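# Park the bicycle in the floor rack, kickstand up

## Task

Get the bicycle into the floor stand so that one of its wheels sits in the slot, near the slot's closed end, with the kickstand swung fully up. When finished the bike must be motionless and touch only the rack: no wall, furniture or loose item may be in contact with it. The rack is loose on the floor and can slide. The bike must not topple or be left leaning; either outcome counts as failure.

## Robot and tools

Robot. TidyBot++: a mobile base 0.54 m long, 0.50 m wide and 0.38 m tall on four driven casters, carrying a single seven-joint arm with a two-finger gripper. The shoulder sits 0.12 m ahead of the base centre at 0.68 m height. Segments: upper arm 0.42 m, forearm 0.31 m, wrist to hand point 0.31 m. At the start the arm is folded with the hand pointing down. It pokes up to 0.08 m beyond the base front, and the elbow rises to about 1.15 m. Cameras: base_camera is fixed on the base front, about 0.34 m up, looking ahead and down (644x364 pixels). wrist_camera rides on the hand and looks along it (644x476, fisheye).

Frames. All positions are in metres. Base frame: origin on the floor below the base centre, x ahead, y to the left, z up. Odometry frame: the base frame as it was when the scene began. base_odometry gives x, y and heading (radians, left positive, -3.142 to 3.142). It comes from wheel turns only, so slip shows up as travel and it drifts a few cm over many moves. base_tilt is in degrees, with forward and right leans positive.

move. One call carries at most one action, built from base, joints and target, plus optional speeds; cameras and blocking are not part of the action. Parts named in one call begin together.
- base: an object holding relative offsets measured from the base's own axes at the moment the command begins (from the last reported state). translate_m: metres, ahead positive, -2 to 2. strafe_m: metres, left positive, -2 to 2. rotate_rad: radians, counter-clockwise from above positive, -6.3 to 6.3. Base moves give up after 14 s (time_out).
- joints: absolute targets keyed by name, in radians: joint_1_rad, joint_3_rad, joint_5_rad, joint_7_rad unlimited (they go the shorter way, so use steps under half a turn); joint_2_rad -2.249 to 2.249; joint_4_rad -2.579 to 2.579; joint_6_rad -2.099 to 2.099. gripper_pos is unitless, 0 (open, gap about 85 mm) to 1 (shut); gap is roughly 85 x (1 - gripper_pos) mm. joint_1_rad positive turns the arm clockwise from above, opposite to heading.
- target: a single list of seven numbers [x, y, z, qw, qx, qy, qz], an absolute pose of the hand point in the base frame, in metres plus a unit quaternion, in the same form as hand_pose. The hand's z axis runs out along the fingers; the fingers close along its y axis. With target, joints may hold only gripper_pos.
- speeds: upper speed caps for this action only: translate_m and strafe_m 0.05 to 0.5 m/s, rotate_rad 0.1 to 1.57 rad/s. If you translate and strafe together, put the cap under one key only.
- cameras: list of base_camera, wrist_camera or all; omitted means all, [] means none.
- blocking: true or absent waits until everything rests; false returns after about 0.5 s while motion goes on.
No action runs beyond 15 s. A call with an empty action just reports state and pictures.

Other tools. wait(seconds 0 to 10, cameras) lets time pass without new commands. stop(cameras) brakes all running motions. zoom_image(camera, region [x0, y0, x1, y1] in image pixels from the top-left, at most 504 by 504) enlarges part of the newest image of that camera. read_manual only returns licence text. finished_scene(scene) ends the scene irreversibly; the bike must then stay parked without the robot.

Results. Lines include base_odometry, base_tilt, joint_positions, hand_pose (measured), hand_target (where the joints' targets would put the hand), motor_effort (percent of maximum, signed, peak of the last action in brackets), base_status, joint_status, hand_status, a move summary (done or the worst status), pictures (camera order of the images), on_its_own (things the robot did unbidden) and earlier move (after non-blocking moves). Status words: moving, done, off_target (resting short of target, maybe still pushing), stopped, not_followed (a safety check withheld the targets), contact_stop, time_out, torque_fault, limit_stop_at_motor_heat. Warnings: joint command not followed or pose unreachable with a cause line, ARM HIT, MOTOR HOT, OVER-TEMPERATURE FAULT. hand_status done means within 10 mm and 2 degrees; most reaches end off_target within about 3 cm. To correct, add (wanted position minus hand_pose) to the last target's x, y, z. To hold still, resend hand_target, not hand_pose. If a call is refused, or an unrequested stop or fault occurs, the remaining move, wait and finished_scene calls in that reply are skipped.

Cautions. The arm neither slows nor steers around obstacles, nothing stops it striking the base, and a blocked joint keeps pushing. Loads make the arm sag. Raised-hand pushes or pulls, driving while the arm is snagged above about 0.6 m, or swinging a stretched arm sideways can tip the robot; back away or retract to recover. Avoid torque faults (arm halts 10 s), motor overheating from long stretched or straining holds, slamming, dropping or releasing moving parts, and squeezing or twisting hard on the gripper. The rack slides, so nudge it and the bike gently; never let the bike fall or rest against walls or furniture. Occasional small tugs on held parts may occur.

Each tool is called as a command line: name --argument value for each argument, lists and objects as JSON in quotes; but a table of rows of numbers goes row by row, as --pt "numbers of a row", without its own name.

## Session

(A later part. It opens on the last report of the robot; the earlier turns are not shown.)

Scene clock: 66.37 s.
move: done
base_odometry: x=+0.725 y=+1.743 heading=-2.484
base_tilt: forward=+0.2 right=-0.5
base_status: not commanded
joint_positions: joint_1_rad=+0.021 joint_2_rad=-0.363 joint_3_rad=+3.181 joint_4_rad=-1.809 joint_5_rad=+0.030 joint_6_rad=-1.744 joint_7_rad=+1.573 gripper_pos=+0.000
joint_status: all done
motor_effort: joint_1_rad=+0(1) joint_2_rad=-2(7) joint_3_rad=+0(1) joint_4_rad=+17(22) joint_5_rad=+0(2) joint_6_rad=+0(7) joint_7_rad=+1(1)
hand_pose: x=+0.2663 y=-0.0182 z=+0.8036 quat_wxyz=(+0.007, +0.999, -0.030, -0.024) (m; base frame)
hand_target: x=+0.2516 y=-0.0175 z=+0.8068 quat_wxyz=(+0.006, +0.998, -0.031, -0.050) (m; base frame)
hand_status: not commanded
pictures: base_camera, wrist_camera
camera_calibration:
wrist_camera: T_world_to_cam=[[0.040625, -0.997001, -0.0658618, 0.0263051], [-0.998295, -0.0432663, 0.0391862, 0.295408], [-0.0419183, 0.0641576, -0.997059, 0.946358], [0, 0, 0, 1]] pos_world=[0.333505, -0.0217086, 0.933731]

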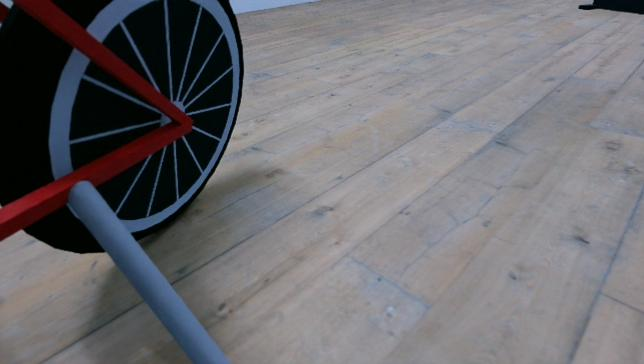

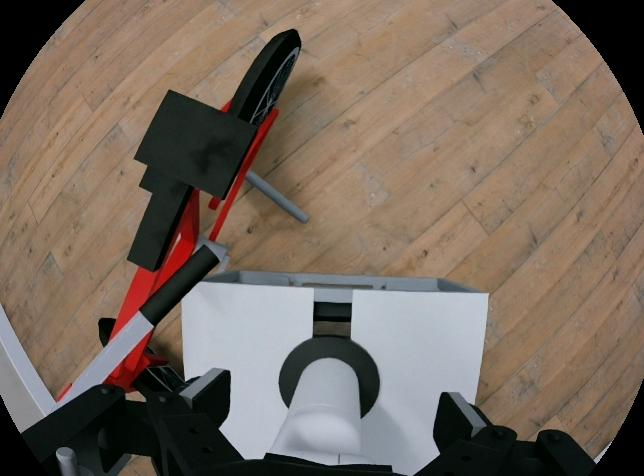

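move --base '{"strafe_m": -0.45}' --speeds '{"strafe_m": 0.2}'

zoom_image --camera "wrist_camera" --region '[0, 0, 400, 476]'

Scene clock: 70.50 s.
move: done
base_odometry: x=+0.450 y=+2.099 heading=-2.484
base_tilt: forward=+0.2 right=-0.5
base_status: done
joint_positions: joint_1_rad=+0.021 joint_2_rad=-0.363 joint_3_rad=+3.181 joint_4_rad=-1.809 joint_5_rad=+0.030 joint_6_rad=-1.745 joint_7_rad=+1.573 gripper_pos=+0.000
joint_status: not commanded
motor_effort: joint_1_rad=+0(1) joint_2_rad=-3(3) joint_3_rad=+0(2) joint_4_rad=+17(19) joint_5_rad=+0(2) joint_6_rad=+0(2) joint_7_rad=+1(1)
hand_pose: x=+0.2660 y=-0.0182 z=+0.8037 quat_wxyz=(+0.007, +0.999, -0.030, -0.025) (m; base frame)
hand_target: x=+0.2516 y=-0.0175 z=+0.8068 quat_wxyz=(+0.006, +0.998, -0.031, -0.050) (m; base frame)
hand_status: not commanded
pictures: base_camera, wrist_camera
camera_calibration:
wrist_camera: T_world_to_cam=[[0.0405639, -0.996997, -0.0659729, 0.0264476], [-0.99825, -0.0432818, 0.0403025, 0.29419], [-0.0430368, 0.0642226, -0.997007, 0.946603], [0, 0, 0, 1]] pos_world=[0.333341, -0.021692, 0.933658]

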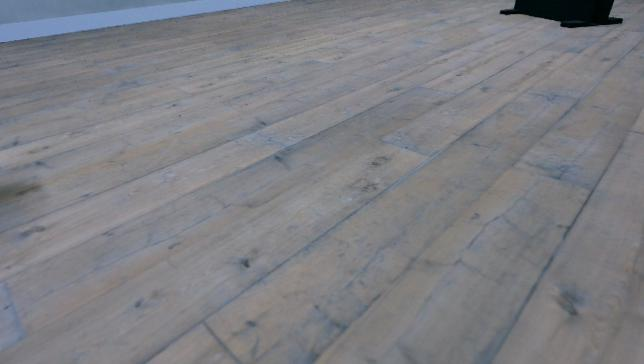

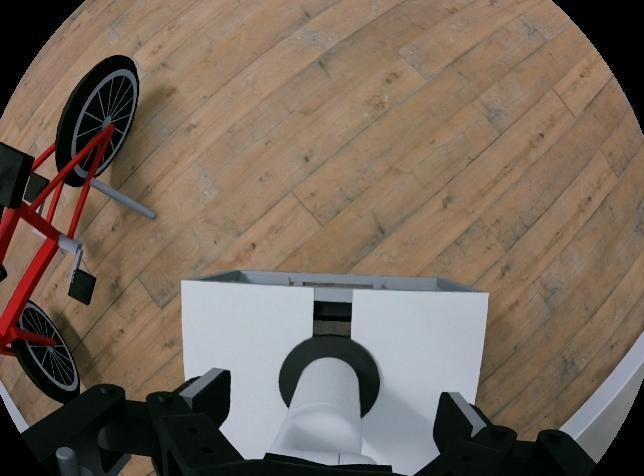

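Scaled by 1.059.

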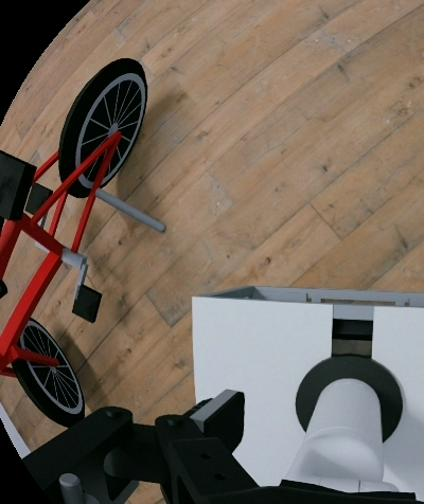

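move --base '{"translate_m": 1.2, "strafe_m": -1.7, "rotate_rad": 0.8}' --joints '{"joint_6_rad": -1.1}'

Scene clock: 86.03 s.
move: done
base_odometry: x=-1.539 y=+2.712 heading=-1.684
base_tilt: forward=+0.2 right=-0.5
base_status: done
joint_positions: joint_1_rad=+0.021 joint_2_rad=-0.363 joint_3_rad=+3.181 joint_4_rad=-1.806 joint_5_rad=+0.030 joint_6_rad=-1.146 joint_7_rad=+1.573 gripper_pos=+0.000
joint_status: all done
motor_effort: joint_1_rad=+0(2) joint_2_rad=-5(6) joint_3_rad=+0(2) joint_4_rad=+20(21) joint_5_rad=+1(2) joint_6_rad=+4(6) joint_7_rad=+1(1)
hand_pose: x=+0.4441 y=-0.0285 z=+0.8504 quat_wxyz=(+0.016, +0.962, -0.026, +0.272) (m; base frame)
hand_target: x=+0.4581 y=-0.0297 z=+0.8598 quat_wxyz=(+0.017, +0.955, -0.027, +0.295) (m; base frame)
hand_status: not commanded
pictures: base_camera, wrist_camera
camera_calibration:
wrist_camera: T_world_to_cam=[[0.0689582, -0.997601, 0.00602958, -0.0617903], [-0.846783, -0.0617263, -0.528346, 0.885433], [0.52745, 0.031328, -0.849008, 0.621396], [0, 0, 0, 1]] pos_world=[0.426274, -0.0264547, 0.995758]

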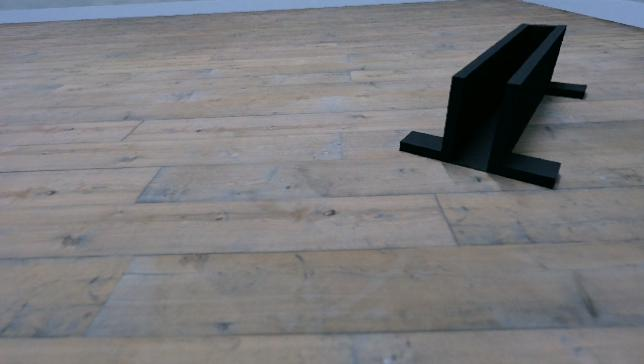

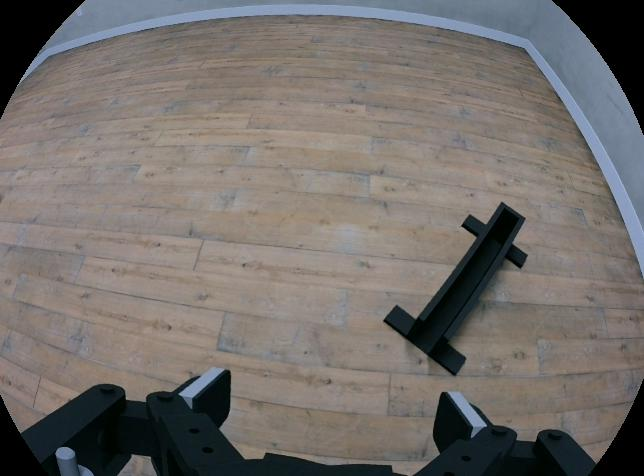

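move --base '{"strafe_m": -0.98, "rotate_rad": 0.9146}'

Scene clock: 91.13 s.
move: done
base_odometry: x=-2.513 y=+2.823 heading=-0.769
base_tilt: forward=+0.2 right=-0.5
base_status: done
joint_positions: joint_1_rad=+0.021 joint_2_rad=-0.362 joint_3_rad=+3.181 joint_4_rad=-1.806 joint_5_rad=+0.030 joint_6_rad=-1.146 joint_7_rad=+1.573 gripper_pos=+0.000
joint_status: not commanded
motor_effort: joint_1_rad=+1(2) joint_2_rad=-6(7) joint_3_rad=+0(2) joint_4_rad=+21(22) joint_5_rad=+1(2) joint_6_rad=+4(5) joint_7_rad=+1(1)
hand_pose: x=+0.4444 y=-0.0285 z=+0.8499 quat_wxyz=(+0.016, +0.962, -0.026, +0.272) (m; base frame)
hand_target: x=+0.4581 y=-0.0297 z=+0.8598 quat_wxyz=(+0.017, +0.955, -0.027, +0.295) (m; base frame)
hand_status: not commanded
pictures: base_camera, wrist_camera
camera_calibration:
wrist_camera: T_world_to_cam=[[0.0689386, -0.997604, 0.00588233, -0.0616876], [-0.847653, -0.0616836, -0.526954, 0.884588], [0.526054, 0.0313413, -0.849874, 0.622153], [0, 0, 0, 1]] pos_world=[0.42679, -0.0264743, 0.995251]

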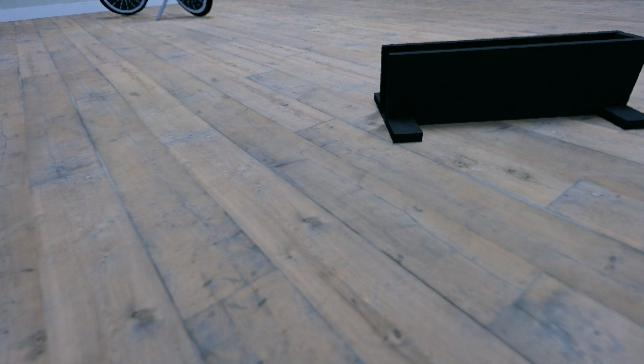

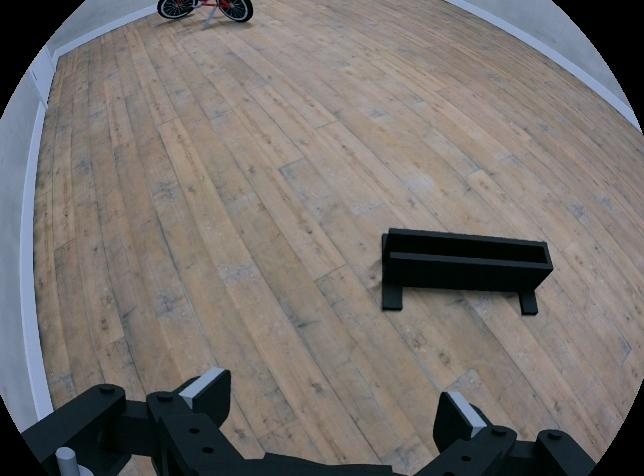

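move --base '{"translate_m": 0.38, "strafe_m": -0.44}' --target '[0.6, 0.0, 0.40, 0, 0.7071, 0.7071, 0]'

Scene clock: 96.23 s.
move: off_target
base_odometry: x=-2.546 y=+2.242 heading=-0.769
base_tilt: forward=+0.2 right=-0.5
base_status: done
joint_positions: joint_1_rad=+0.214 joint_2_rad=+0.848 joint_3_rad=+2.819 joint_4_rad=-1.743 joint_5_rad=+0.397 joint_6_rad=-0.700 joint_7_rad=+2.700 gripper_pos=+0.000
joint_status: not commanded
motor_effort: joint_1_rad=+0(2) joint_2_rad=-34(36) joint_3_rad=-4(5) joint_4_rad=+9(21) joint_5_rad=+1(2) joint_6_rad=-1(5) joint_7_rad=+1(1)
hand_pose: x=+0.5706 y=-0.0068 z=+0.3969 quat_wxyz=(-0.022, +0.743, +0.668, -0.035) (m; base frame)
hand_target: x=+0.6000 y=+0.0000 z=+0.4000 quat_wxyz=(+0.000, +0.707, +0.707, +0.000) (m; base frame)
hand_status: off_target (0.030 m and 7.7 deg from the pose sent, 0.477 m and 97.2 deg at the start)
pictures: base_camera, wrist_camera
camera_calibration:
wrist_camera: T_world_to_cam=[[0.987545, -0.00445951, -0.157271, -0.498758], [-0.00390563, -0.999985, 0.0038307, 0.0556731], [-0.157286, -0.00316875, -0.987548, 0.614451], [0, 0, 0, 1]] pos_world=[0.589408, 0.055395, 0.528146]

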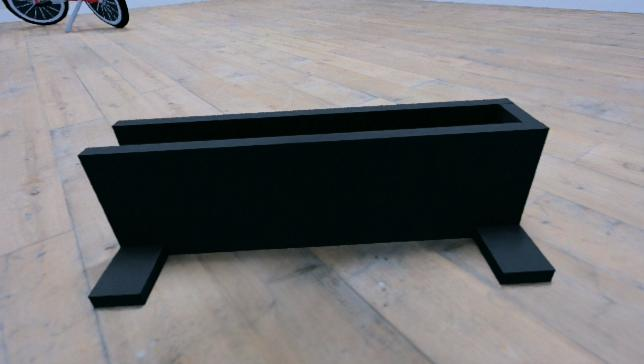

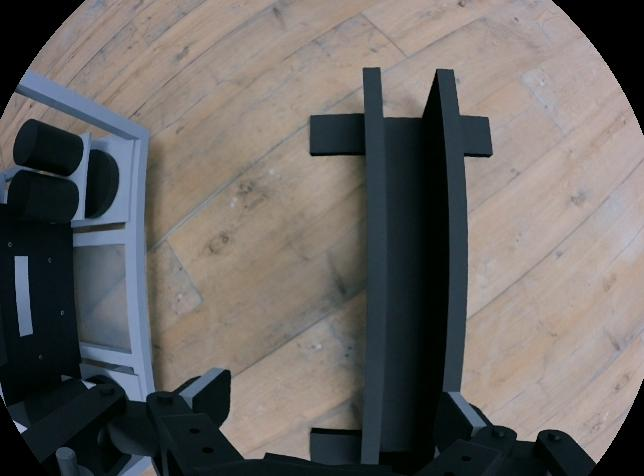

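move --target '[0.615, 0.037, 0.25, 0.0235, 0.668, 0.744, 0.034]' --joints '{"gripper_pos": 0.4}'

Scene clock: 101.93 s.
move: off_target
base_odometry: x=-2.546 y=+2.242 heading=-0.769
base_tilt: forward=+0.2 right=-0.5
base_status: not commanded
joint_positions: joint_1_rad=+0.090 joint_2_rad=+1.158 joint_3_rad=+2.896 joint_4_rad=-1.727 joint_5_rad=+0.692 joint_6_rad=-0.335 joint_7_rad=+2.609 gripper_pos=+0.400
joint_status: all done
motor_effort: joint_1_rad=+1(2) joint_2_rad=-36(40) joint_3_rad=-4(5) joint_4_rad=+5(9) joint_5_rad=+0(1) joint_6_rad=-1(1) joint_7_rad=+1(1)
hand_pose: x=+0.5857 y=+0.0386 z=+0.2467 quat_wxyz=(-0.002, +0.656, +0.755, +0.007) (m; base frame)
hand_target: x=+0.6150 y=+0.0370 z=+0.2500 quat_wxyz=(+0.023, +0.668, +0.743, +0.034) (m; base frame)
hand_status: off_target (0.029 m and 4.7 deg from the pose sent, 0.160 m and 15.5 deg at the start)
pictures: base_camera, wrist_camera
camera_calibration:
wrist_camera: T_world_to_cam=[[0.967974, 0.241657, -0.068027, -0.557143], [0.240767, -0.970353, -0.0211035, -0.0365487], [-0.07111, 0.00404895, -0.99746, 0.420287], [0, 0, 0, 1]] pos_world=[0.577987, 0.0974705, 0.380548]

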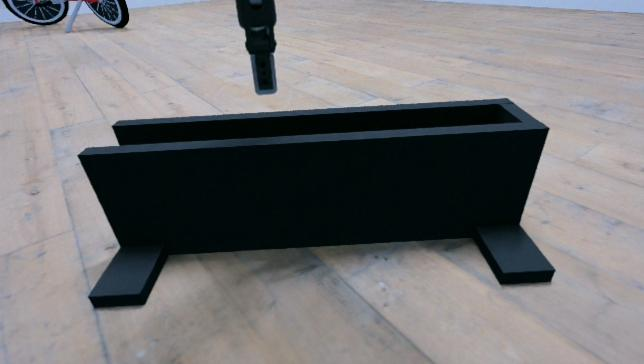

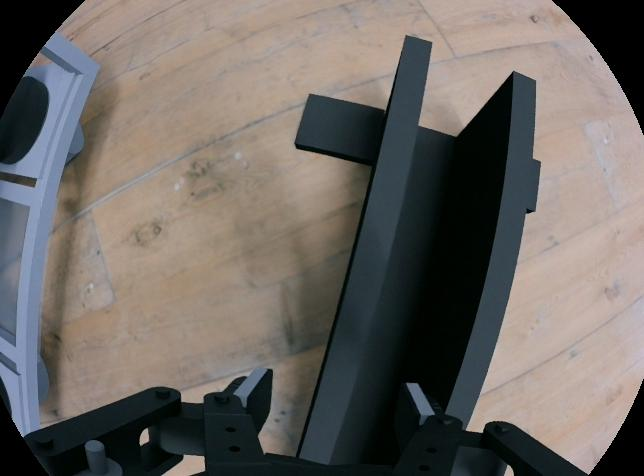

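move --target '[0.615, 0.03, 0.22, 0.0235, 0.713, 0.701, 0.034]'

Scene clock: 103.93 s.
move: off_target
base_odometry: x=-2.546 y=+2.242 heading=-0.769
base_tilt: forward=+0.2 right=-0.5
base_status: not commanded
joint_positions: joint_1_rad=+0.071 joint_2_rad=+1.214 joint_3_rad=+2.952 joint_4_rad=-1.697 joint_5_rad=+0.693 joint_6_rad=-0.276 joint_7_rad=+2.501 gripper_pos=+0.400
joint_status: not commanded
motor_effort: joint_1_rad=+1(1) joint_2_rad=-37(39) joint_3_rad=-4(5) joint_4_rad=+4(5) joint_5_rad=+0(2) joint_6_rad=+1(1) joint_7_rad=+1(1)
hand_pose: x=+0.5917 y=+0.0275 z=+0.2190 quat_wxyz=(+0.007, +0.698, +0.716, +0.008) (m; base frame)
hand_target: x=+0.6150 y=+0.0300 z=+0.2200 quat_wxyz=(+0.023, +0.712, +0.700, +0.034) (m; base frame)
hand_status: off_target (0.024 m and 4.3 deg from the pose sent, 0.041 m and 9.9 deg at the start)
pictures: base_camera, wrist_camera
camera_calibration:
wrist_camera: T_world_to_cam=[[0.990039, 0.129433, -0.0554099, -0.574804], [0.129104, -0.991586, -0.00950517, 0.0147983], [-0.0561739, 0.00225687, -0.998418, 0.384563], [0, 0, 0, 1]] pos_world=[0.58877, 0.0882047, 0.352246]

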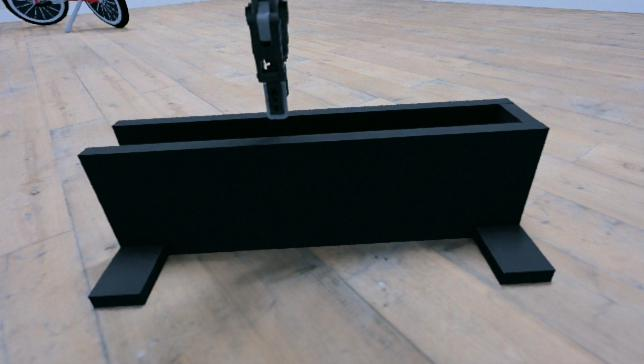

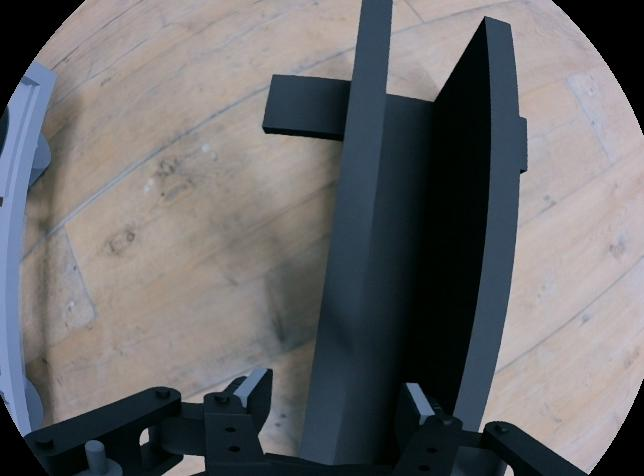

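move --target '[0.613, 0.03, 0.115, 0.0235, 0.71, 0.704, 0.03]'

Scene clock: 105.77 s.
move: off_target
base_odometry: x=-2.546 y=+2.242 heading=-0.769
base_tilt: forward=+0.2 right=-0.5
base_status: not commanded
joint_positions: joint_1_rad=+0.022 joint_2_rad=+1.454 joint_3_rad=+3.021 joint_4_rad=-1.543 joint_5_rad=+0.711 joint_6_rad=-0.186 joint_7_rad=+2.461 gripper_pos=+0.400
joint_status: not commanded
motor_effort: joint_1_rad=+0(2) joint_2_rad=-37(41) joint_3_rad=-3(4) joint_4_rad=+2(5) joint_5_rad=+0(1) joint_6_rad=+0(2) joint_7_rad=+1(1)
hand_pose: x=+0.5831 y=+0.0281 z=+0.1122 quat_wxyz=(+0.002, +0.702, +0.712, +0.000) (m; base frame)
hand_target: x=+0.6130 y=+0.0300 z=+0.1150 quat_wxyz=(+0.023, +0.710, +0.704, +0.030) (m; base frame)
hand_status: off_target (0.030 m and 4.4 deg from the pose sent, 0.106 m and 3.7 deg at the start)
pictures: base_camera, wrist_camera
camera_calibration:
wrist_camera: T_world_to_cam=[[0.990459, 0.116334, -0.0738719, -0.570176], [0.116107, -0.993209, -0.00737915, 0.0228657], [-0.0742287, -0.00126827, -0.99724, 0.287947], [0, 0, 0, 1]] pos_world=[0.583455, 0.0894065, 0.245201]

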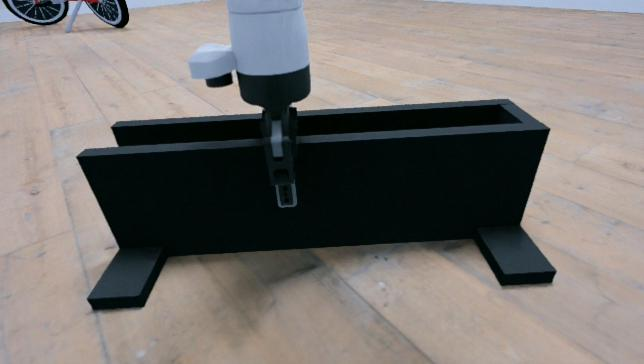

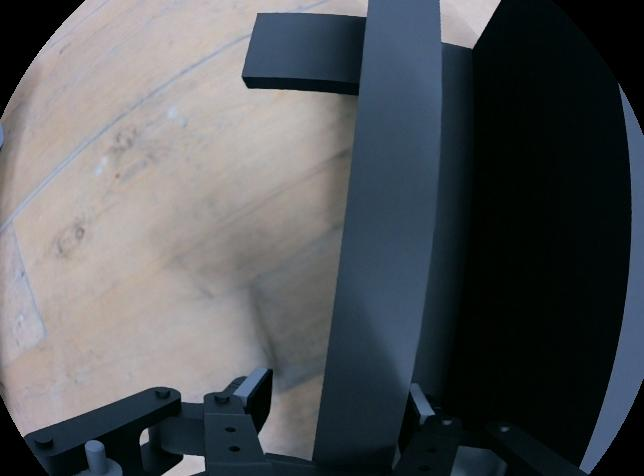

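move --target '[0.626, 0.03, 0.115, 0.0235, 0.71, 0.704, 0.03]'

move --joints '{"gripper_pos": 1.0}'

Scene clock: 108.40 s.
move: off_target
base_odometry: x=-2.546 y=+2.242 heading=-0.769
base_tilt: forward=+0.2 right=-0.5
base_status: not commanded
joint_positions: joint_1_rad=+0.025 joint_2_rad=+1.458 joint_3_rad=+3.018 joint_4_rad=-1.496 joint_5_rad=+0.711 joint_6_rad=-0.186 joint_7_rad=+2.460 gripper_pos=+0.400
joint_status: not commanded
motor_effort: joint_1_rad=+1(1) joint_2_rad=-38(40) joint_3_rad=-3(3) joint_4_rad=+4(8) joint_5_rad=+0(2) joint_6_rad=+1(3) joint_7_rad=+1(1)
hand_pose: x=+0.6098 y=+0.0281 z=+0.1131 quat_wxyz=(+0.016, +0.705, +0.708, +0.016) (m; base frame)
hand_target: x=+0.6260 y=+0.0300 z=+0.1150 quat_wxyz=(+0.023, +0.710, +0.704, +0.030) (m; base frame)
hand_status: off_target (0.016 m and 1.9 deg from the pose sent, 0.043 m and 4.4 deg at the start)
pictures: base_camera, wrist_camera
camera_calibration:
wrist_camera: T_world_to_cam=[[0.993657, 0.107946, -0.0315143, -0.603061], [0.107831, -0.994155, -0.00530986, 0.0245767], [-0.0319032, 0.00187796, -0.999489, 0.265221], [0, 0, 0, 1]] pos_world=[0.605047, 0.0890328, 0.246211]

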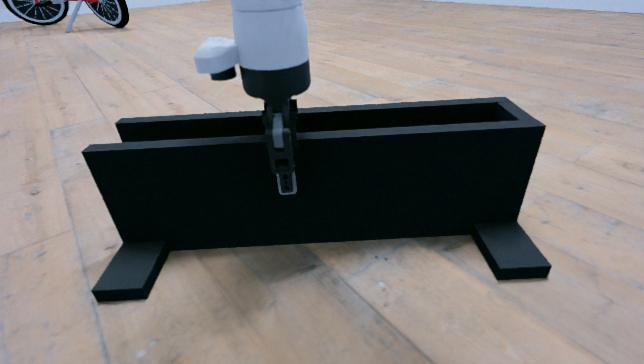

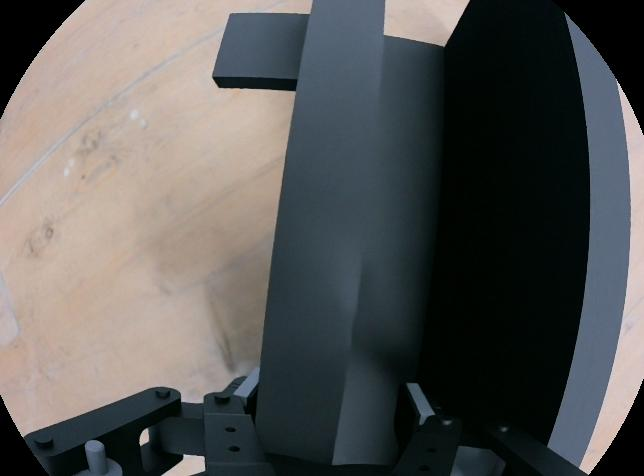

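Scene clock: 109.80 s.
move: off_target
base_odometry: x=-2.546 y=+2.242 heading=-0.769
base_tilt: forward=+0.2 right=-0.5
base_status: not commanded
joint_positions: joint_1_rad=+0.025 joint_2_rad=+1.454 joint_3_rad=+3.015 joint_4_rad=-1.499 joint_5_rad=+0.711 joint_6_rad=-0.202 joint_7_rad=+2.460 gripper_pos=+0.804
joint_status: gripper_pos off_target (ended at +0.804, target +1.000)
motor_effort: joint_1_rad=+1(3) joint_2_rad=-37(44) joint_3_rad=-1(3) joint_4_rad=+9(18) joint_5_rad=+1(5) joint_6_rad=+6(15) joint_7_rad=+1(3)
hand_pose: x=+0.6072 y=+0.0272 z=+0.1153 quat_wxyz=(+0.015, +0.705, +0.709, +0.010) (m; base frame)
hand_target: x=+0.6260 y=+0.0300 z=+0.1150 quat_wxyz=(+0.023, +0.710, +0.704, +0.030) (m; base frame)
hand_status: not commanded
pictures: base_camera, wrist_camera
camera_calibration:
wrist_camera: T_world_to_cam=[[0.993263, 0.107995, -0.0420209, -0.598868], [0.10809, -0.994141, -0.000009392, 0.0232289], [-0.0417757, -0.00453271, -0.999117, 0.273415], [0, 0, 0, 1]] pos_world=[0.603745, 0.0890068, 0.248009]

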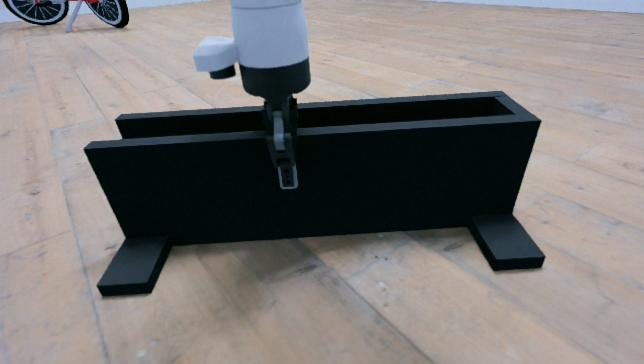

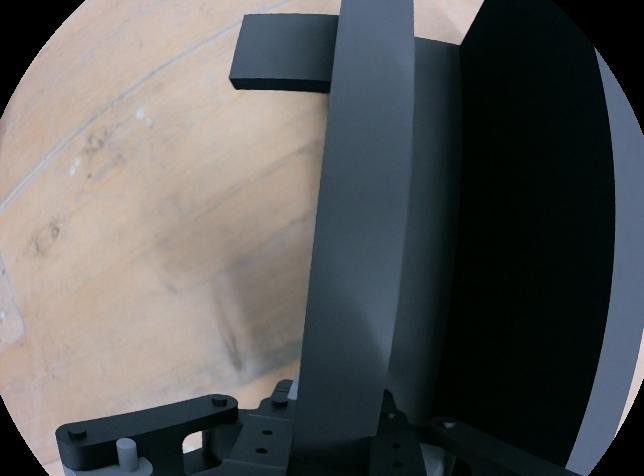

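move --target '[0.626, 0.03, 0.175, 0.0235, 0.71, 0.704, 0.03]'

Scene clock: 111.37 s.
move: off_target
base_odometry: x=-2.546 y=+2.242 heading=-0.769
base_tilt: forward=+0.2 right=-0.5
base_status: not commanded
joint_positions: joint_1_rad=+0.038 joint_2_rad=+1.402 joint_3_rad=+3.009 joint_4_rad=-1.574 joint_5_rad=+0.711 joint_6_rad=-0.202 joint_7_rad=+2.460 gripper_pos=+0.804
joint_status: not commanded
motor_effort: joint_1_rad=+0(1) joint_2_rad=-48(50) joint_3_rad=-3(4) joint_4_rad=+5(9) joint_5_rad=+1(3) joint_6_rad=+0(7) joint_7_rad=+1(1)
hand_pose: x=+0.5901 y=+0.0249 z=+0.1357 quat_wxyz=(+0.005, +0.706, +0.708, +0.004) (m; base frame)
hand_target: x=+0.6260 y=+0.0300 z=+0.1750 quat_wxyz=(+0.023, +0.710, +0.704, +0.030) (m; base frame)
hand_status: off_target (0.053 m and 3.7 deg from the pose sent, 0.063 m and 2.6 deg at the start)
pictures: base_camera, wrist_camera
camera_calibration:
wrist_camera: T_world_to_cam=[[0.992371, 0.105503, -0.0637844, -0.577172], [0.105228, -0.994419, -0.00765805, 0.0254823], [-0.0642363, 0.000887711, -0.997934, 0.306045], [0, 0, 0, 1]] pos_world=[0.589747, 0.0859617, 0.268794]

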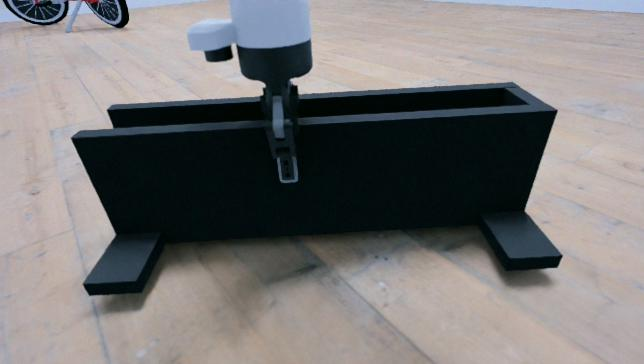

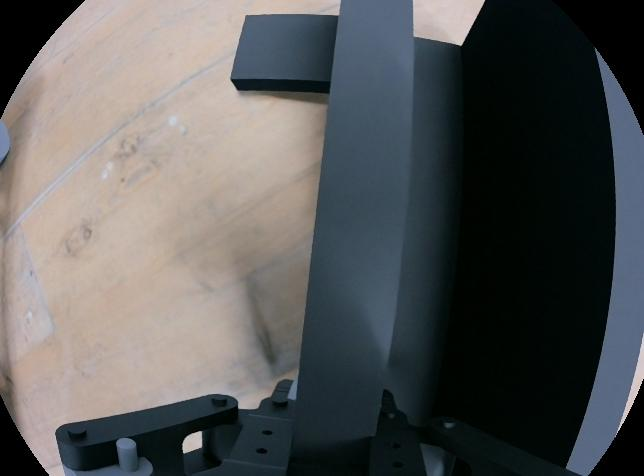

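move --target '[0.635, 0.03, 0.19, 0.0235, 0.71, 0.704, 0.03]' --base '{"translate_m": 1.2, "strafe_m": 0.5, "rotate_rad": -0.43}' --speeds '{"translate_m": 0.35, "rotate_rad": 0.3}'

Scene clock: 117.93 s.
move: off_target
base_odometry: x=-1.336 y=+1.767 heading=-1.200
base_tilt: forward=+0.2 right=-0.5
base_status: done
joint_positions: joint_1_rad=+0.062 joint_2_rad=+1.374 joint_3_rad=+2.968 joint_4_rad=-1.574 joint_5_rad=+0.706 joint_6_rad=-0.234 joint_7_rad=+2.462 gripper_pos=+0.804
joint_status: not commanded
motor_effort: joint_1_rad=+0(4) joint_2_rad=-47(51) joint_3_rad=-5(8) joint_4_rad=+6(9) joint_5_rad=+0(2) joint_6_rad=+2(3) joint_7_rad=+1(1)
hand_pose: x=+0.5984 y=+0.0315 z=+0.1513 quat_wxyz=(+0.000, +0.713, +0.701, +0.012) (m; base frame)
hand_target: x=+0.6350 y=+0.0300 z=+0.1900 quat_wxyz=(+0.023, +0.710, +0.704, +0.030) (m; base frame)
hand_status: off_target (0.053 m and 3.4 deg from the pose sent, 0.071 m and 3.7 deg at the start)
pictures: base_camera, wrist_camera
camera_calibration:
wrist_camera: T_world_to_cam=[[0.994514, 0.0869582, -0.058131, -0.586695], [0.0855509, -0.995987, -0.0262782, 0.0459928], [-0.0601828, 0.0211609, -0.997963, 0.319062], [0, 0, 0, 1]] pos_world=[0.598744, 0.0900745, 0.285515]

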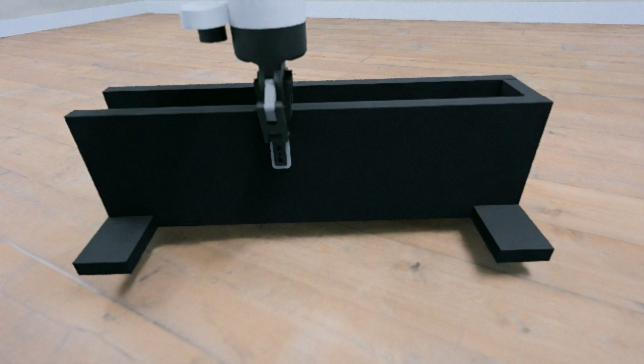

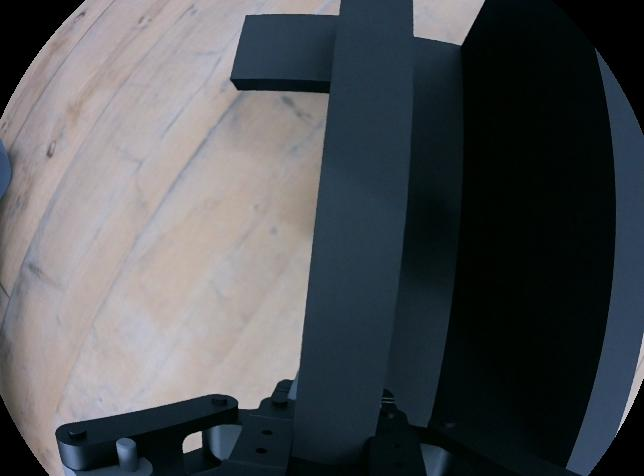

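move --base '{"rotate_rad": 0.6}' --speeds '{"rotate_rad": 0.4}' --cameras '["base_camera"]'

Scene clock: 121.03 s.
move: done
base_odometry: x=-1.335 y=+1.767 heading=-0.599
base_tilt: forward=+0.2 right=-0.5
base_status: done
joint_positions: joint_1_rad=+0.063 joint_2_rad=+1.374 joint_3_rad=+2.960 joint_4_rad=-1.574 joint_5_rad=+0.706 joint_6_rad=-0.235 joint_7_rad=+2.462 gripper_pos=+0.804
joint_status: not commanded
motor_effort: joint_1_rad=+1(6) joint_2_rad=-48(49) joint_3_rad=-5(8) joint_4_rad=+6(7) joint_5_rad=+1(2) joint_6_rad=+2(3) joint_7_rad=+1(1)
hand_pose: x=+0.5986 y=+0.0362 z=+0.1519 quat_wxyz=(-0.003, +0.713, +0.701, +0.015) (m; base frame)
hand_target: x=+0.6350 y=+0.0300 z=+0.1900 quat_wxyz=(+0.023, +0.710, +0.704, +0.030) (m; base frame)
hand_status: not commanded
pictures: base_camera

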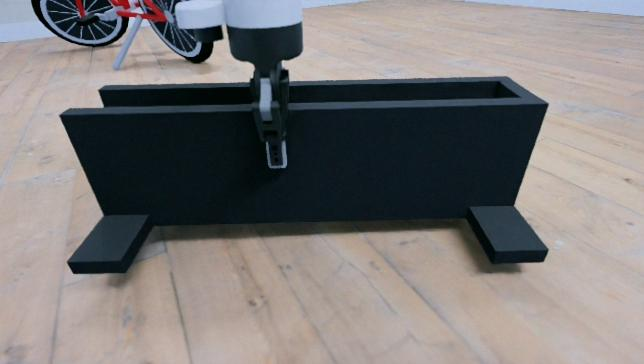

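move --base '{"translate_m": 0.77, "strafe_m": 0.255, "rotate_rad": -0.6}' --speeds '{"rotate_rad": 0.5, "translate_m": 0.3}'

Scene clock: 127.00 s.
move: done
base_odometry: x=-0.556 y=+1.543 heading=-1.200
base_tilt: forward=+0.2 right=-0.5
base_status: done
joint_positions: joint_1_rad=+0.061 joint_2_rad=+1.372 joint_3_rad=+2.965 joint_4_rad=-1.575 joint_5_rad=+0.706 joint_6_rad=-0.235 joint_7_rad=+2.462 gripper_pos=+0.804
joint_status: not commanded
motor_effort: joint_1_rad=-1(6) joint_2_rad=-47(50) joint_3_rad=-5(9) joint_4_rad=+6(10) joint_5_rad=+1(2) joint_6_rad=+1(3) joint_7_rad=+1(1)
hand_pose: x=+0.5984 y=+0.0339 z=+0.1521 quat_wxyz=(-0.001, +0.713, +0.701, +0.014) (m; base frame)
hand_target: x=+0.6350 y=+0.0300 z=+0.1900 quat_wxyz=(+0.023, +0.710, +0.704, +0.030) (m; base frame)
hand_status: not commanded
pictures: base_camera, wrist_camera
camera_calibration:
wrist_camera: T_world_to_cam=[[0.994374, 0.0888706, -0.057633, -0.586926], [0.0873, -0.995753, -0.029224, 0.0477796], [-0.0599854, 0.0240282, -0.99791, 0.319608], [0, 0, 0, 1]] pos_world=[0.598625, 0.0920576, 0.28651]

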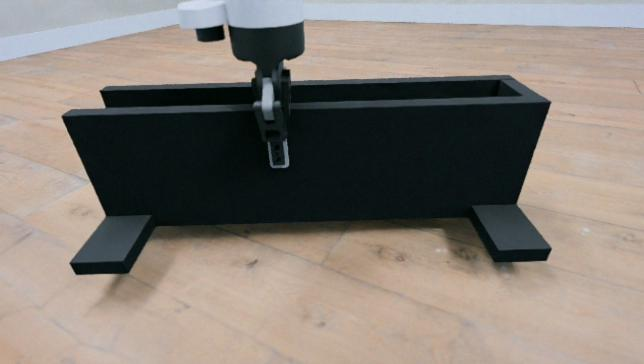

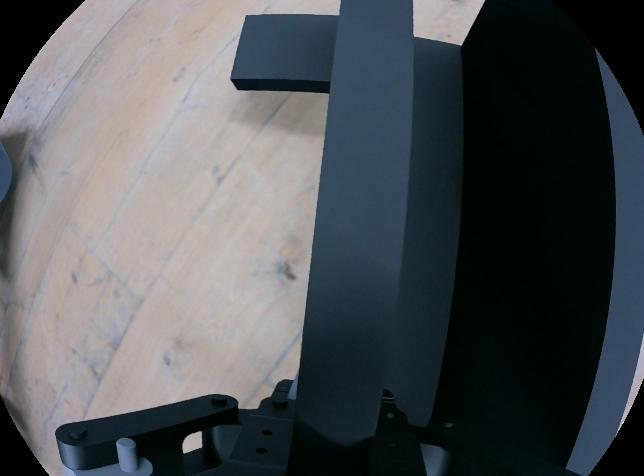

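move --target '[0.635, 0.03, 0.145, 0.0235, 0.71, 0.704, 0.03]' --cameras '[]'

move --target '[0.628, 0.03, 0.122, 0.0235, 0.71, 0.704, 0.03]' --cameras '["base_camera"]'

move --joints '{"gripper_pos": 0.4}' --cameras '[]'

move --target '[0.628, 0.03, 0.25, 0.0235, 0.71, 0.704, 0.03]' --cameras '[]'

move --target '[0.35, 0.0, 0.75, 0, 1, 0, 0.1]'

Scene clock: 129.20 s.
move: off_target
base_odometry: x=-0.556 y=+1.543 heading=-1.200
base_tilt: forward=+0.2 right=-0.5
base_status: not commanded
joint_positions: joint_1_rad=+0.056 joint_2_rad=+1.450 joint_3_rad=+2.973 joint_4_rad=-1.518 joint_5_rad=+0.706 joint_6_rad=-0.235 joint_7_rad=+2.462 gripper_pos=+0.804
joint_status: not commanded
motor_effort: joint_1_rad=+1(2) joint_2_rad=-45(49) joint_3_rad=-5(7) joint_4_rad=+4(6) joint_5_rad=+0(2) joint_6_rad=+2(3) joint_7_rad=+1(1)
hand_pose: x=+0.5910 y=+0.0321 z=+0.1183 quat_wxyz=(-0.007, +0.715, +0.699, +0.004) (m; base frame)
hand_target: x=+0.6350 y=+0.0300 z=+0.1450 quat_wxyz=(+0.023, +0.710, +0.704, +0.030) (m; base frame)
hand_status: off_target (0.051 m and 4.7 deg from the pose sent, 0.037 m and 3.4 deg at the start)
pictures: none
No camera images: "cameras" was empty.

Scene clock: 129.90 s.
move: off_target
base_odometry: x=-0.556 y=+1.543 heading=-1.200
base_tilt: forward=+0.2 right=-0.5
base_status: not commanded
joint_positions: joint_1_rad=+0.043 joint_2_rad=+1.459 joint_3_rad=+2.989 joint_4_rad=-1.505 joint_5_rad=+0.706 joint_6_rad=-0.231 joint_7_rad=+2.462 gripper_pos=+0.804
joint_status: not commanded
motor_effort: joint_1_rad=+0(2) joint_2_rad=-40(45) joint_3_rad=-4(5) joint_4_rad=+6(6) joint_5_rad=+1(2) joint_6_rad=+2(2) joint_7_rad=+1(1)
hand_pose: x=+0.5937 y=+0.0290 z=+0.1134 quat_wxyz=(+0.000, +0.712, +0.703, +0.001) (m; base frame)
hand_target: x=+0.6280 y=+0.0300 z=+0.1220 quat_wxyz=(+0.023, +0.710, +0.704, +0.030) (m; base frame)
hand_status: off_target (0.035 m and 4.3 deg from the pose sent, 0.037 m and 4.7 deg at the start)
pictures: base_camera

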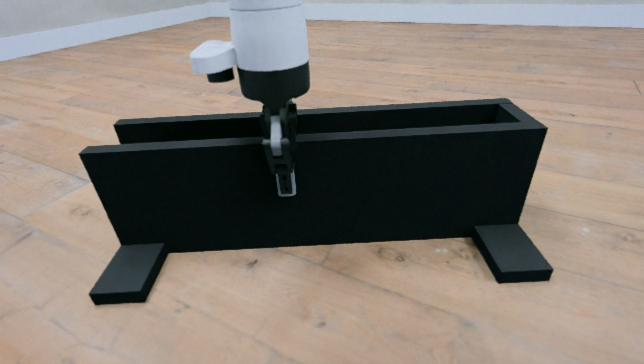

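Scene clock: 130.77 s.
move: done
base_odometry: x=-0.556 y=+1.543 heading=-1.200
base_tilt: forward=+0.2 right=-0.5
base_status: not commanded
joint_positions: joint_1_rad=+0.043 joint_2_rad=+1.459 joint_3_rad=+2.989 joint_4_rad=-1.498 joint_5_rad=+0.706 joint_6_rad=-0.231 joint_7_rad=+2.462 gripper_pos=+0.400
joint_status: all done
motor_effort: joint_1_rad=+0(2) joint_2_rad=-39(40) joint_3_rad=-3(4) joint_4_rad=+3(6) joint_5_rad=+0(2) joint_6_rad=-1(2) joint_7_rad=+1(1)
hand_pose: x=+0.5986 y=+0.0289 z=+0.1140 quat_wxyz=(+0.002, +0.712, +0.702, +0.004) (m; base frame)
hand_target: x=+0.6280 y=+0.0300 z=+0.1220 quat_wxyz=(+0.023, +0.710, +0.704, +0.030) (m; base frame)
hand_status: not commanded
pictures: none
No camera images: "cameras" was empty.

Scene clock: 132.43 s.
move: off_target
base_odometry: x=-0.556 y=+1.543 heading=-1.200
base_tilt: forward=+0.2 right=-0.5
base_status: not commanded
joint_positions: joint_1_rad=+0.076 joint_2_rad=+1.166 joint_3_rad=+2.941 joint_4_rad=-1.637 joint_5_rad=+0.701 joint_6_rad=-0.263 joint_7_rad=+2.462 gripper_pos=+0.400
joint_status: not commanded
motor_effort: joint_1_rad=+1(1) joint_2_rad=-38(42) joint_3_rad=-4(4) joint_4_rad=+7(8) joint_5_rad=+0(2) joint_6_rad=+1(2) joint_7_rad=+1(1)
hand_pose: x=+0.6538 y=+0.0307 z=+0.2507 quat_wxyz=(+0.044, +0.711, +0.699, +0.055) (m; base frame)
hand_target: x=+0.6280 y=+0.0300 z=+0.2500 quat_wxyz=(+0.023, +0.710, +0.704, +0.030) (m; base frame)
hand_status: off_target (0.026 m and 3.8 deg from the pose sent, 0.139 m and 3.9 deg at the start)
pictures: none
No camera images: "cameras" was empty.

Scene clock: 135.20 s.
move: off_target
base_odometry: x=-0.556 y=+1.543 heading=-1.200
base_tilt: forward=+0.2 right=-0.5
base_status: not commanded
joint_positions: joint_1_rad=+0.008 joint_2_rad=-0.340 joint_3_rad=+3.126 joint_4_rad=-1.964 joint_5_rad=+0.045 joint_6_rad=-1.241 joint_7_rad=+1.645 gripper_pos=+0.400
joint_status: not commanded
motor_effort: joint_1_rad=+0(2) joint_2_rad=-4(41) joint_3_rad=+0(4) joint_4_rad=+19(20) joint_5_rad=+1(2) joint_6_rad=+2(4) joint_7_rad=+1(1)
hand_pose: x=+0.3776 y=-0.0097 z=+0.7628 quat_wxyz=(+0.029, +0.989, +0.045, +0.137) (m; base frame)
hand_target: x=+0.3500 y=+0.0000 z=+0.7500 quat_wxyz=(+0.000, +0.995, +0.000, +0.100) (m; base frame)
hand_status: off_target (0.032 m and 7.5 deg from the pose sent, 0.585 m and 89.0 deg at the start)
pictures: base_camera, wrist_camera
camera_calibration:
wrist_camera: T_world_to_cam=[[0.199636, -0.97958, 0.0238524, -0.100683], [-0.94226, -0.198596, -0.269641, 0.621385], [0.268872, 0.0313551, -0.962665, 0.765853], [0, 0, 0, 1]] pos_world=[0.399689, 0.000764229, 0.907213]

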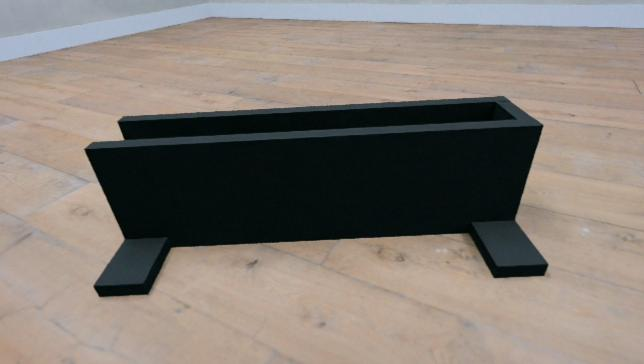

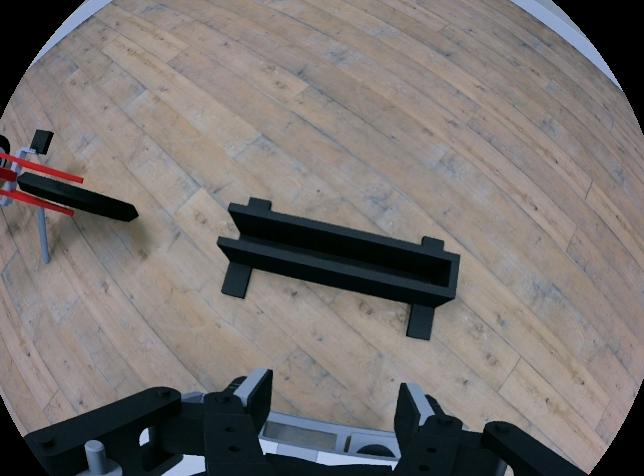

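move --base '{"strafe_m": 0.75}' --speeds '{"strafe_m": 0.3}'

Scene clock: 141.33 s.
move: done
base_odometry: x=+0.144 y=+1.815 heading=-1.200
base_tilt: forward=+0.2 right=-0.5
base_status: done
joint_positions: joint_1_rad=+0.005 joint_2_rad=-0.340 joint_3_rad=+3.132 joint_4_rad=-1.964 joint_5_rad=+0.037 joint_6_rad=-1.245 joint_7_rad=+1.642 gripper_pos=+0.400
joint_status: not commanded
motor_effort: joint_1_rad=+0(2) joint_2_rad=-5(6) joint_3_rad=+0(2) joint_4_rad=+19(21) joint_5_rad=+0(3) joint_6_rad=+2(3) joint_7_rad=+1(1)
hand_pose: x=+0.3763 y=-0.0084 z=+0.7621 quat_wxyz=(+0.024, +0.990, +0.041, +0.135) (m; base frame)
hand_target: x=+0.3500 y=+0.0000 z=+0.7500 quat_wxyz=(+0.000, +0.995, +0.000, +0.100) (m; base frame)
hand_status: not commanded
pictures: base_camera, wrist_camera
camera_calibration:
wrist_camera: T_world_to_cam=[[0.193267, -0.981067, 0.0124675, -0.0880976], [-0.94468, -0.189501, -0.267709, 0.619751], [0.265004, 0.0399616, -0.963419, 0.767606], [0, 0, 0, 1]] pos_world=[0.399075, 0.000339076, 0.906538]

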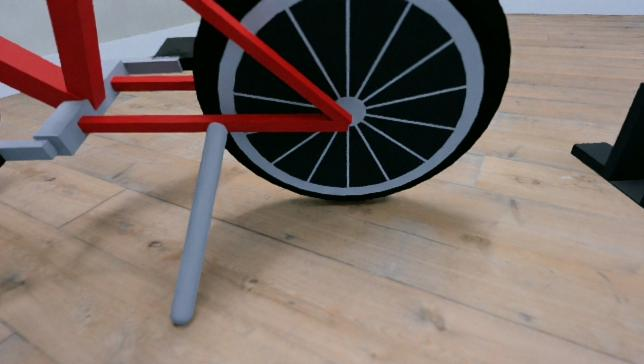

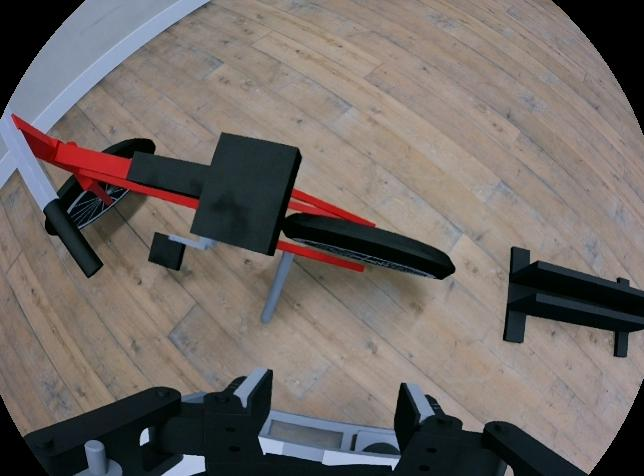

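move --target '[0.60, 0.25, 0.56, 0.07, 0.706, 0.700, 0.07]' --joints '{"gripper_pos": 0.0}'

Scene clock: 151.00 s.
move: off_target
base_odometry: x=+0.143 y=+1.815 heading=-1.200
base_tilt: forward=+0.2 right=-0.5
base_status: not commanded
joint_positions: joint_1_rad=-0.349 joint_2_rad=+0.585 joint_3_rad=+2.885 joint_4_rad=-1.594 joint_5_rad=+0.309 joint_6_rad=-0.915 joint_7_rad=+2.272 gripper_pos=+0.000
joint_status: all done
motor_effort: joint_1_rad=+1(2) joint_2_rad=-31(34) joint_3_rad=-3(3) joint_4_rad=+15(20) joint_5_rad=+1(2) joint_6_rad=+0(3) joint_7_rad=+1(1)
hand_pose: x=+0.5807 y=+0.2265 z=+0.5520 quat_wxyz=(+0.058, +0.750, +0.659, +0.034) (m; base frame)
hand_target: x=+0.6000 y=+0.2500 z=+0.5600 quat_wxyz=(+0.070, +0.707, +0.701, +0.070) (m; base frame)
hand_status: off_target (0.031 m and 8.2 deg from the pose sent, 0.397 m and 84.7 deg at the start)
pictures: base_camera, wrist_camera
camera_calibration:
wrist_camera: T_world_to_cam=[[0.998372, -0.0256238, 0.0509519, -0.599722], [-0.0271523, -0.999195, 0.0295364, 0.287567], [0.050154, -0.0308718, -0.998264, 0.661601], [0, 0, 0, 1]] pos_world=[0.573372, 0.292393, 0.682516]

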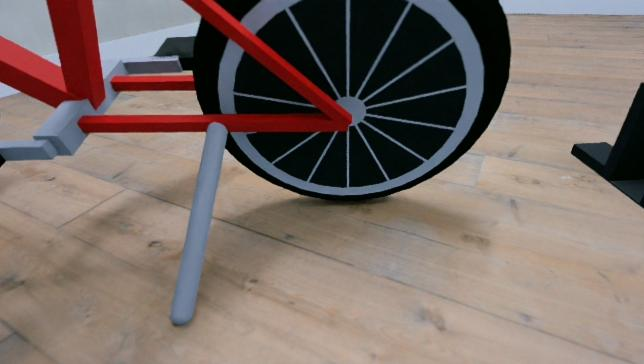

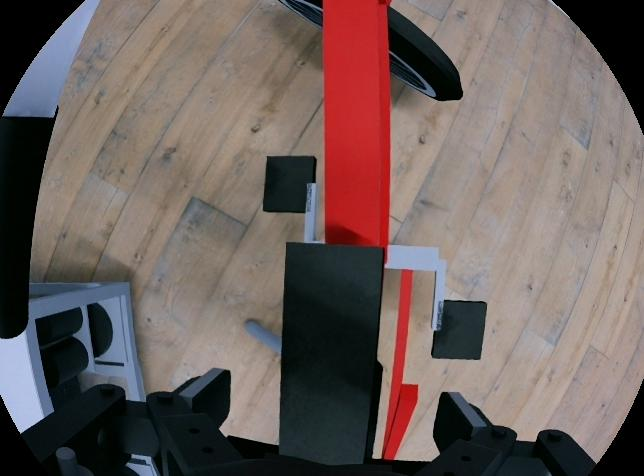

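move --target '[0.617, 0.262, 0.49, 0.08, 0.670, 0.732, 0.08]'

Scene clock: 154.27 s.
move: off_target
base_odometry: x=+0.143 y=+1.814 heading=-1.200
base_tilt: forward=+0.2 right=-0.5
base_status: not commanded
joint_positions: joint_1_rad=-0.375 joint_2_rad=+0.713 joint_3_rad=+2.885 joint_4_rad=-1.600 joint_5_rad=+0.409 joint_6_rad=-0.745 joint_7_rad=+2.273 gripper_pos=+0.000
joint_status: not commanded
motor_effort: joint_1_rad=+1(3) joint_2_rad=-35(37) joint_3_rad=-2(3) joint_4_rad=+16(17) joint_5_rad=+3(3) joint_6_rad=+3(5) joint_7_rad=+1(1)
hand_pose: x=+0.6054 y=+0.2516 z=+0.4898 quat_wxyz=(+0.067, +0.711, +0.697, +0.056) (m; base frame)
hand_target: x=+0.6170 y=+0.2620 z=+0.4900 quat_wxyz=(+0.080, +0.671, +0.733, +0.080) (m; base frame)
hand_status: off_target (0.016 m and 6.9 deg from the pose sent, 0.080 m and 13.8 deg at the start)
pictures: base_camera, wrist_camera
camera_calibration:
wrist_camera: T_world_to_cam=[[0.991923, 0.083691, 0.0953154, -0.665854], [0.0820081, -0.996401, 0.0214458, 0.252364], [0.0967672, -0.0134559, -0.995216, 0.565041], [0, 0, 0, 1]] pos_world=[0.585102, 0.314785, 0.620392]

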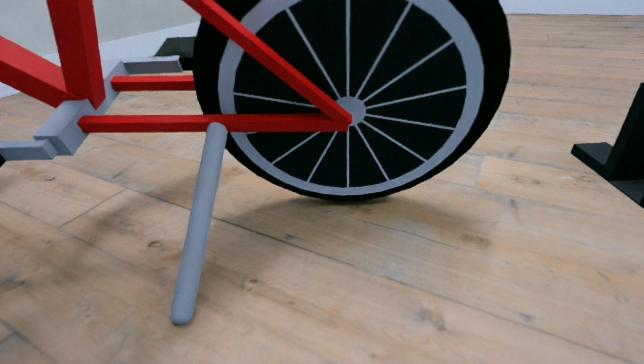

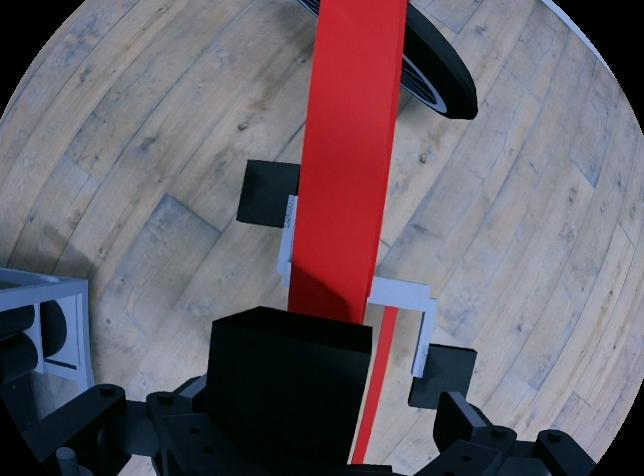

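move --target '[0.603, 0.252, 0.487, 0.08, 0.670, 0.732, 0.08]'

Scene clock: 156.50 s.
move: off_target
base_odometry: x=+0.143 y=+1.814 heading=-1.200
base_tilt: forward=+0.2 right=-0.5
base_status: not commanded
joint_positions: joint_1_rad=-0.375 joint_2_rad=+0.701 joint_3_rad=+2.885 joint_4_rad=-1.653 joint_5_rad=+0.434 joint_6_rad=-0.693 joint_7_rad=+2.273 gripper_pos=+0.000
joint_status: not commanded
motor_effort: joint_1_rad=+1(2) joint_2_rad=-34(35) joint_3_rad=-3(3) joint_4_rad=+13(16) joint_5_rad=+0(3) joint_6_rad=+1(3) joint_7_rad=+1(1)
hand_pose: x=+0.5980 y=+0.2489 z=+0.4845 quat_wxyz=(+0.070, +0.699, +0.708, +0.063) (m; base frame)
hand_target: x=+0.6030 y=+0.2520 z=+0.4870 quat_wxyz=(+0.080, +0.671, +0.733, +0.080) (m; base frame)
hand_status: off_target (0.006 m and 4.9 deg from the pose sent, 0.004 m and 6.9 deg at the start)
pictures: base_camera, wrist_camera
camera_calibration:
wrist_camera: T_world_to_cam=[[0.987188, 0.116432, 0.109107, -0.669778], [0.11475, -0.99316, 0.0215855, 0.229977], [0.110874, -0.00878884, -0.993796, 0.550147], [0, 0, 0, 1]] pos_world=[0.57381, 0.311222, 0.614848]

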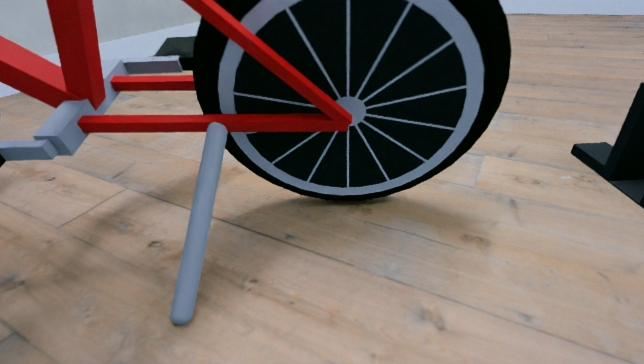

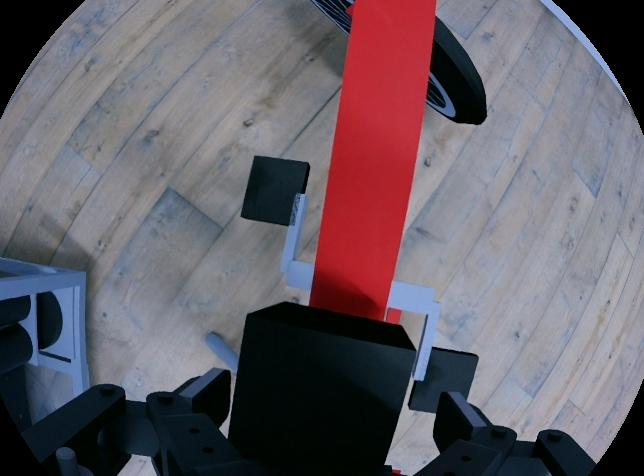

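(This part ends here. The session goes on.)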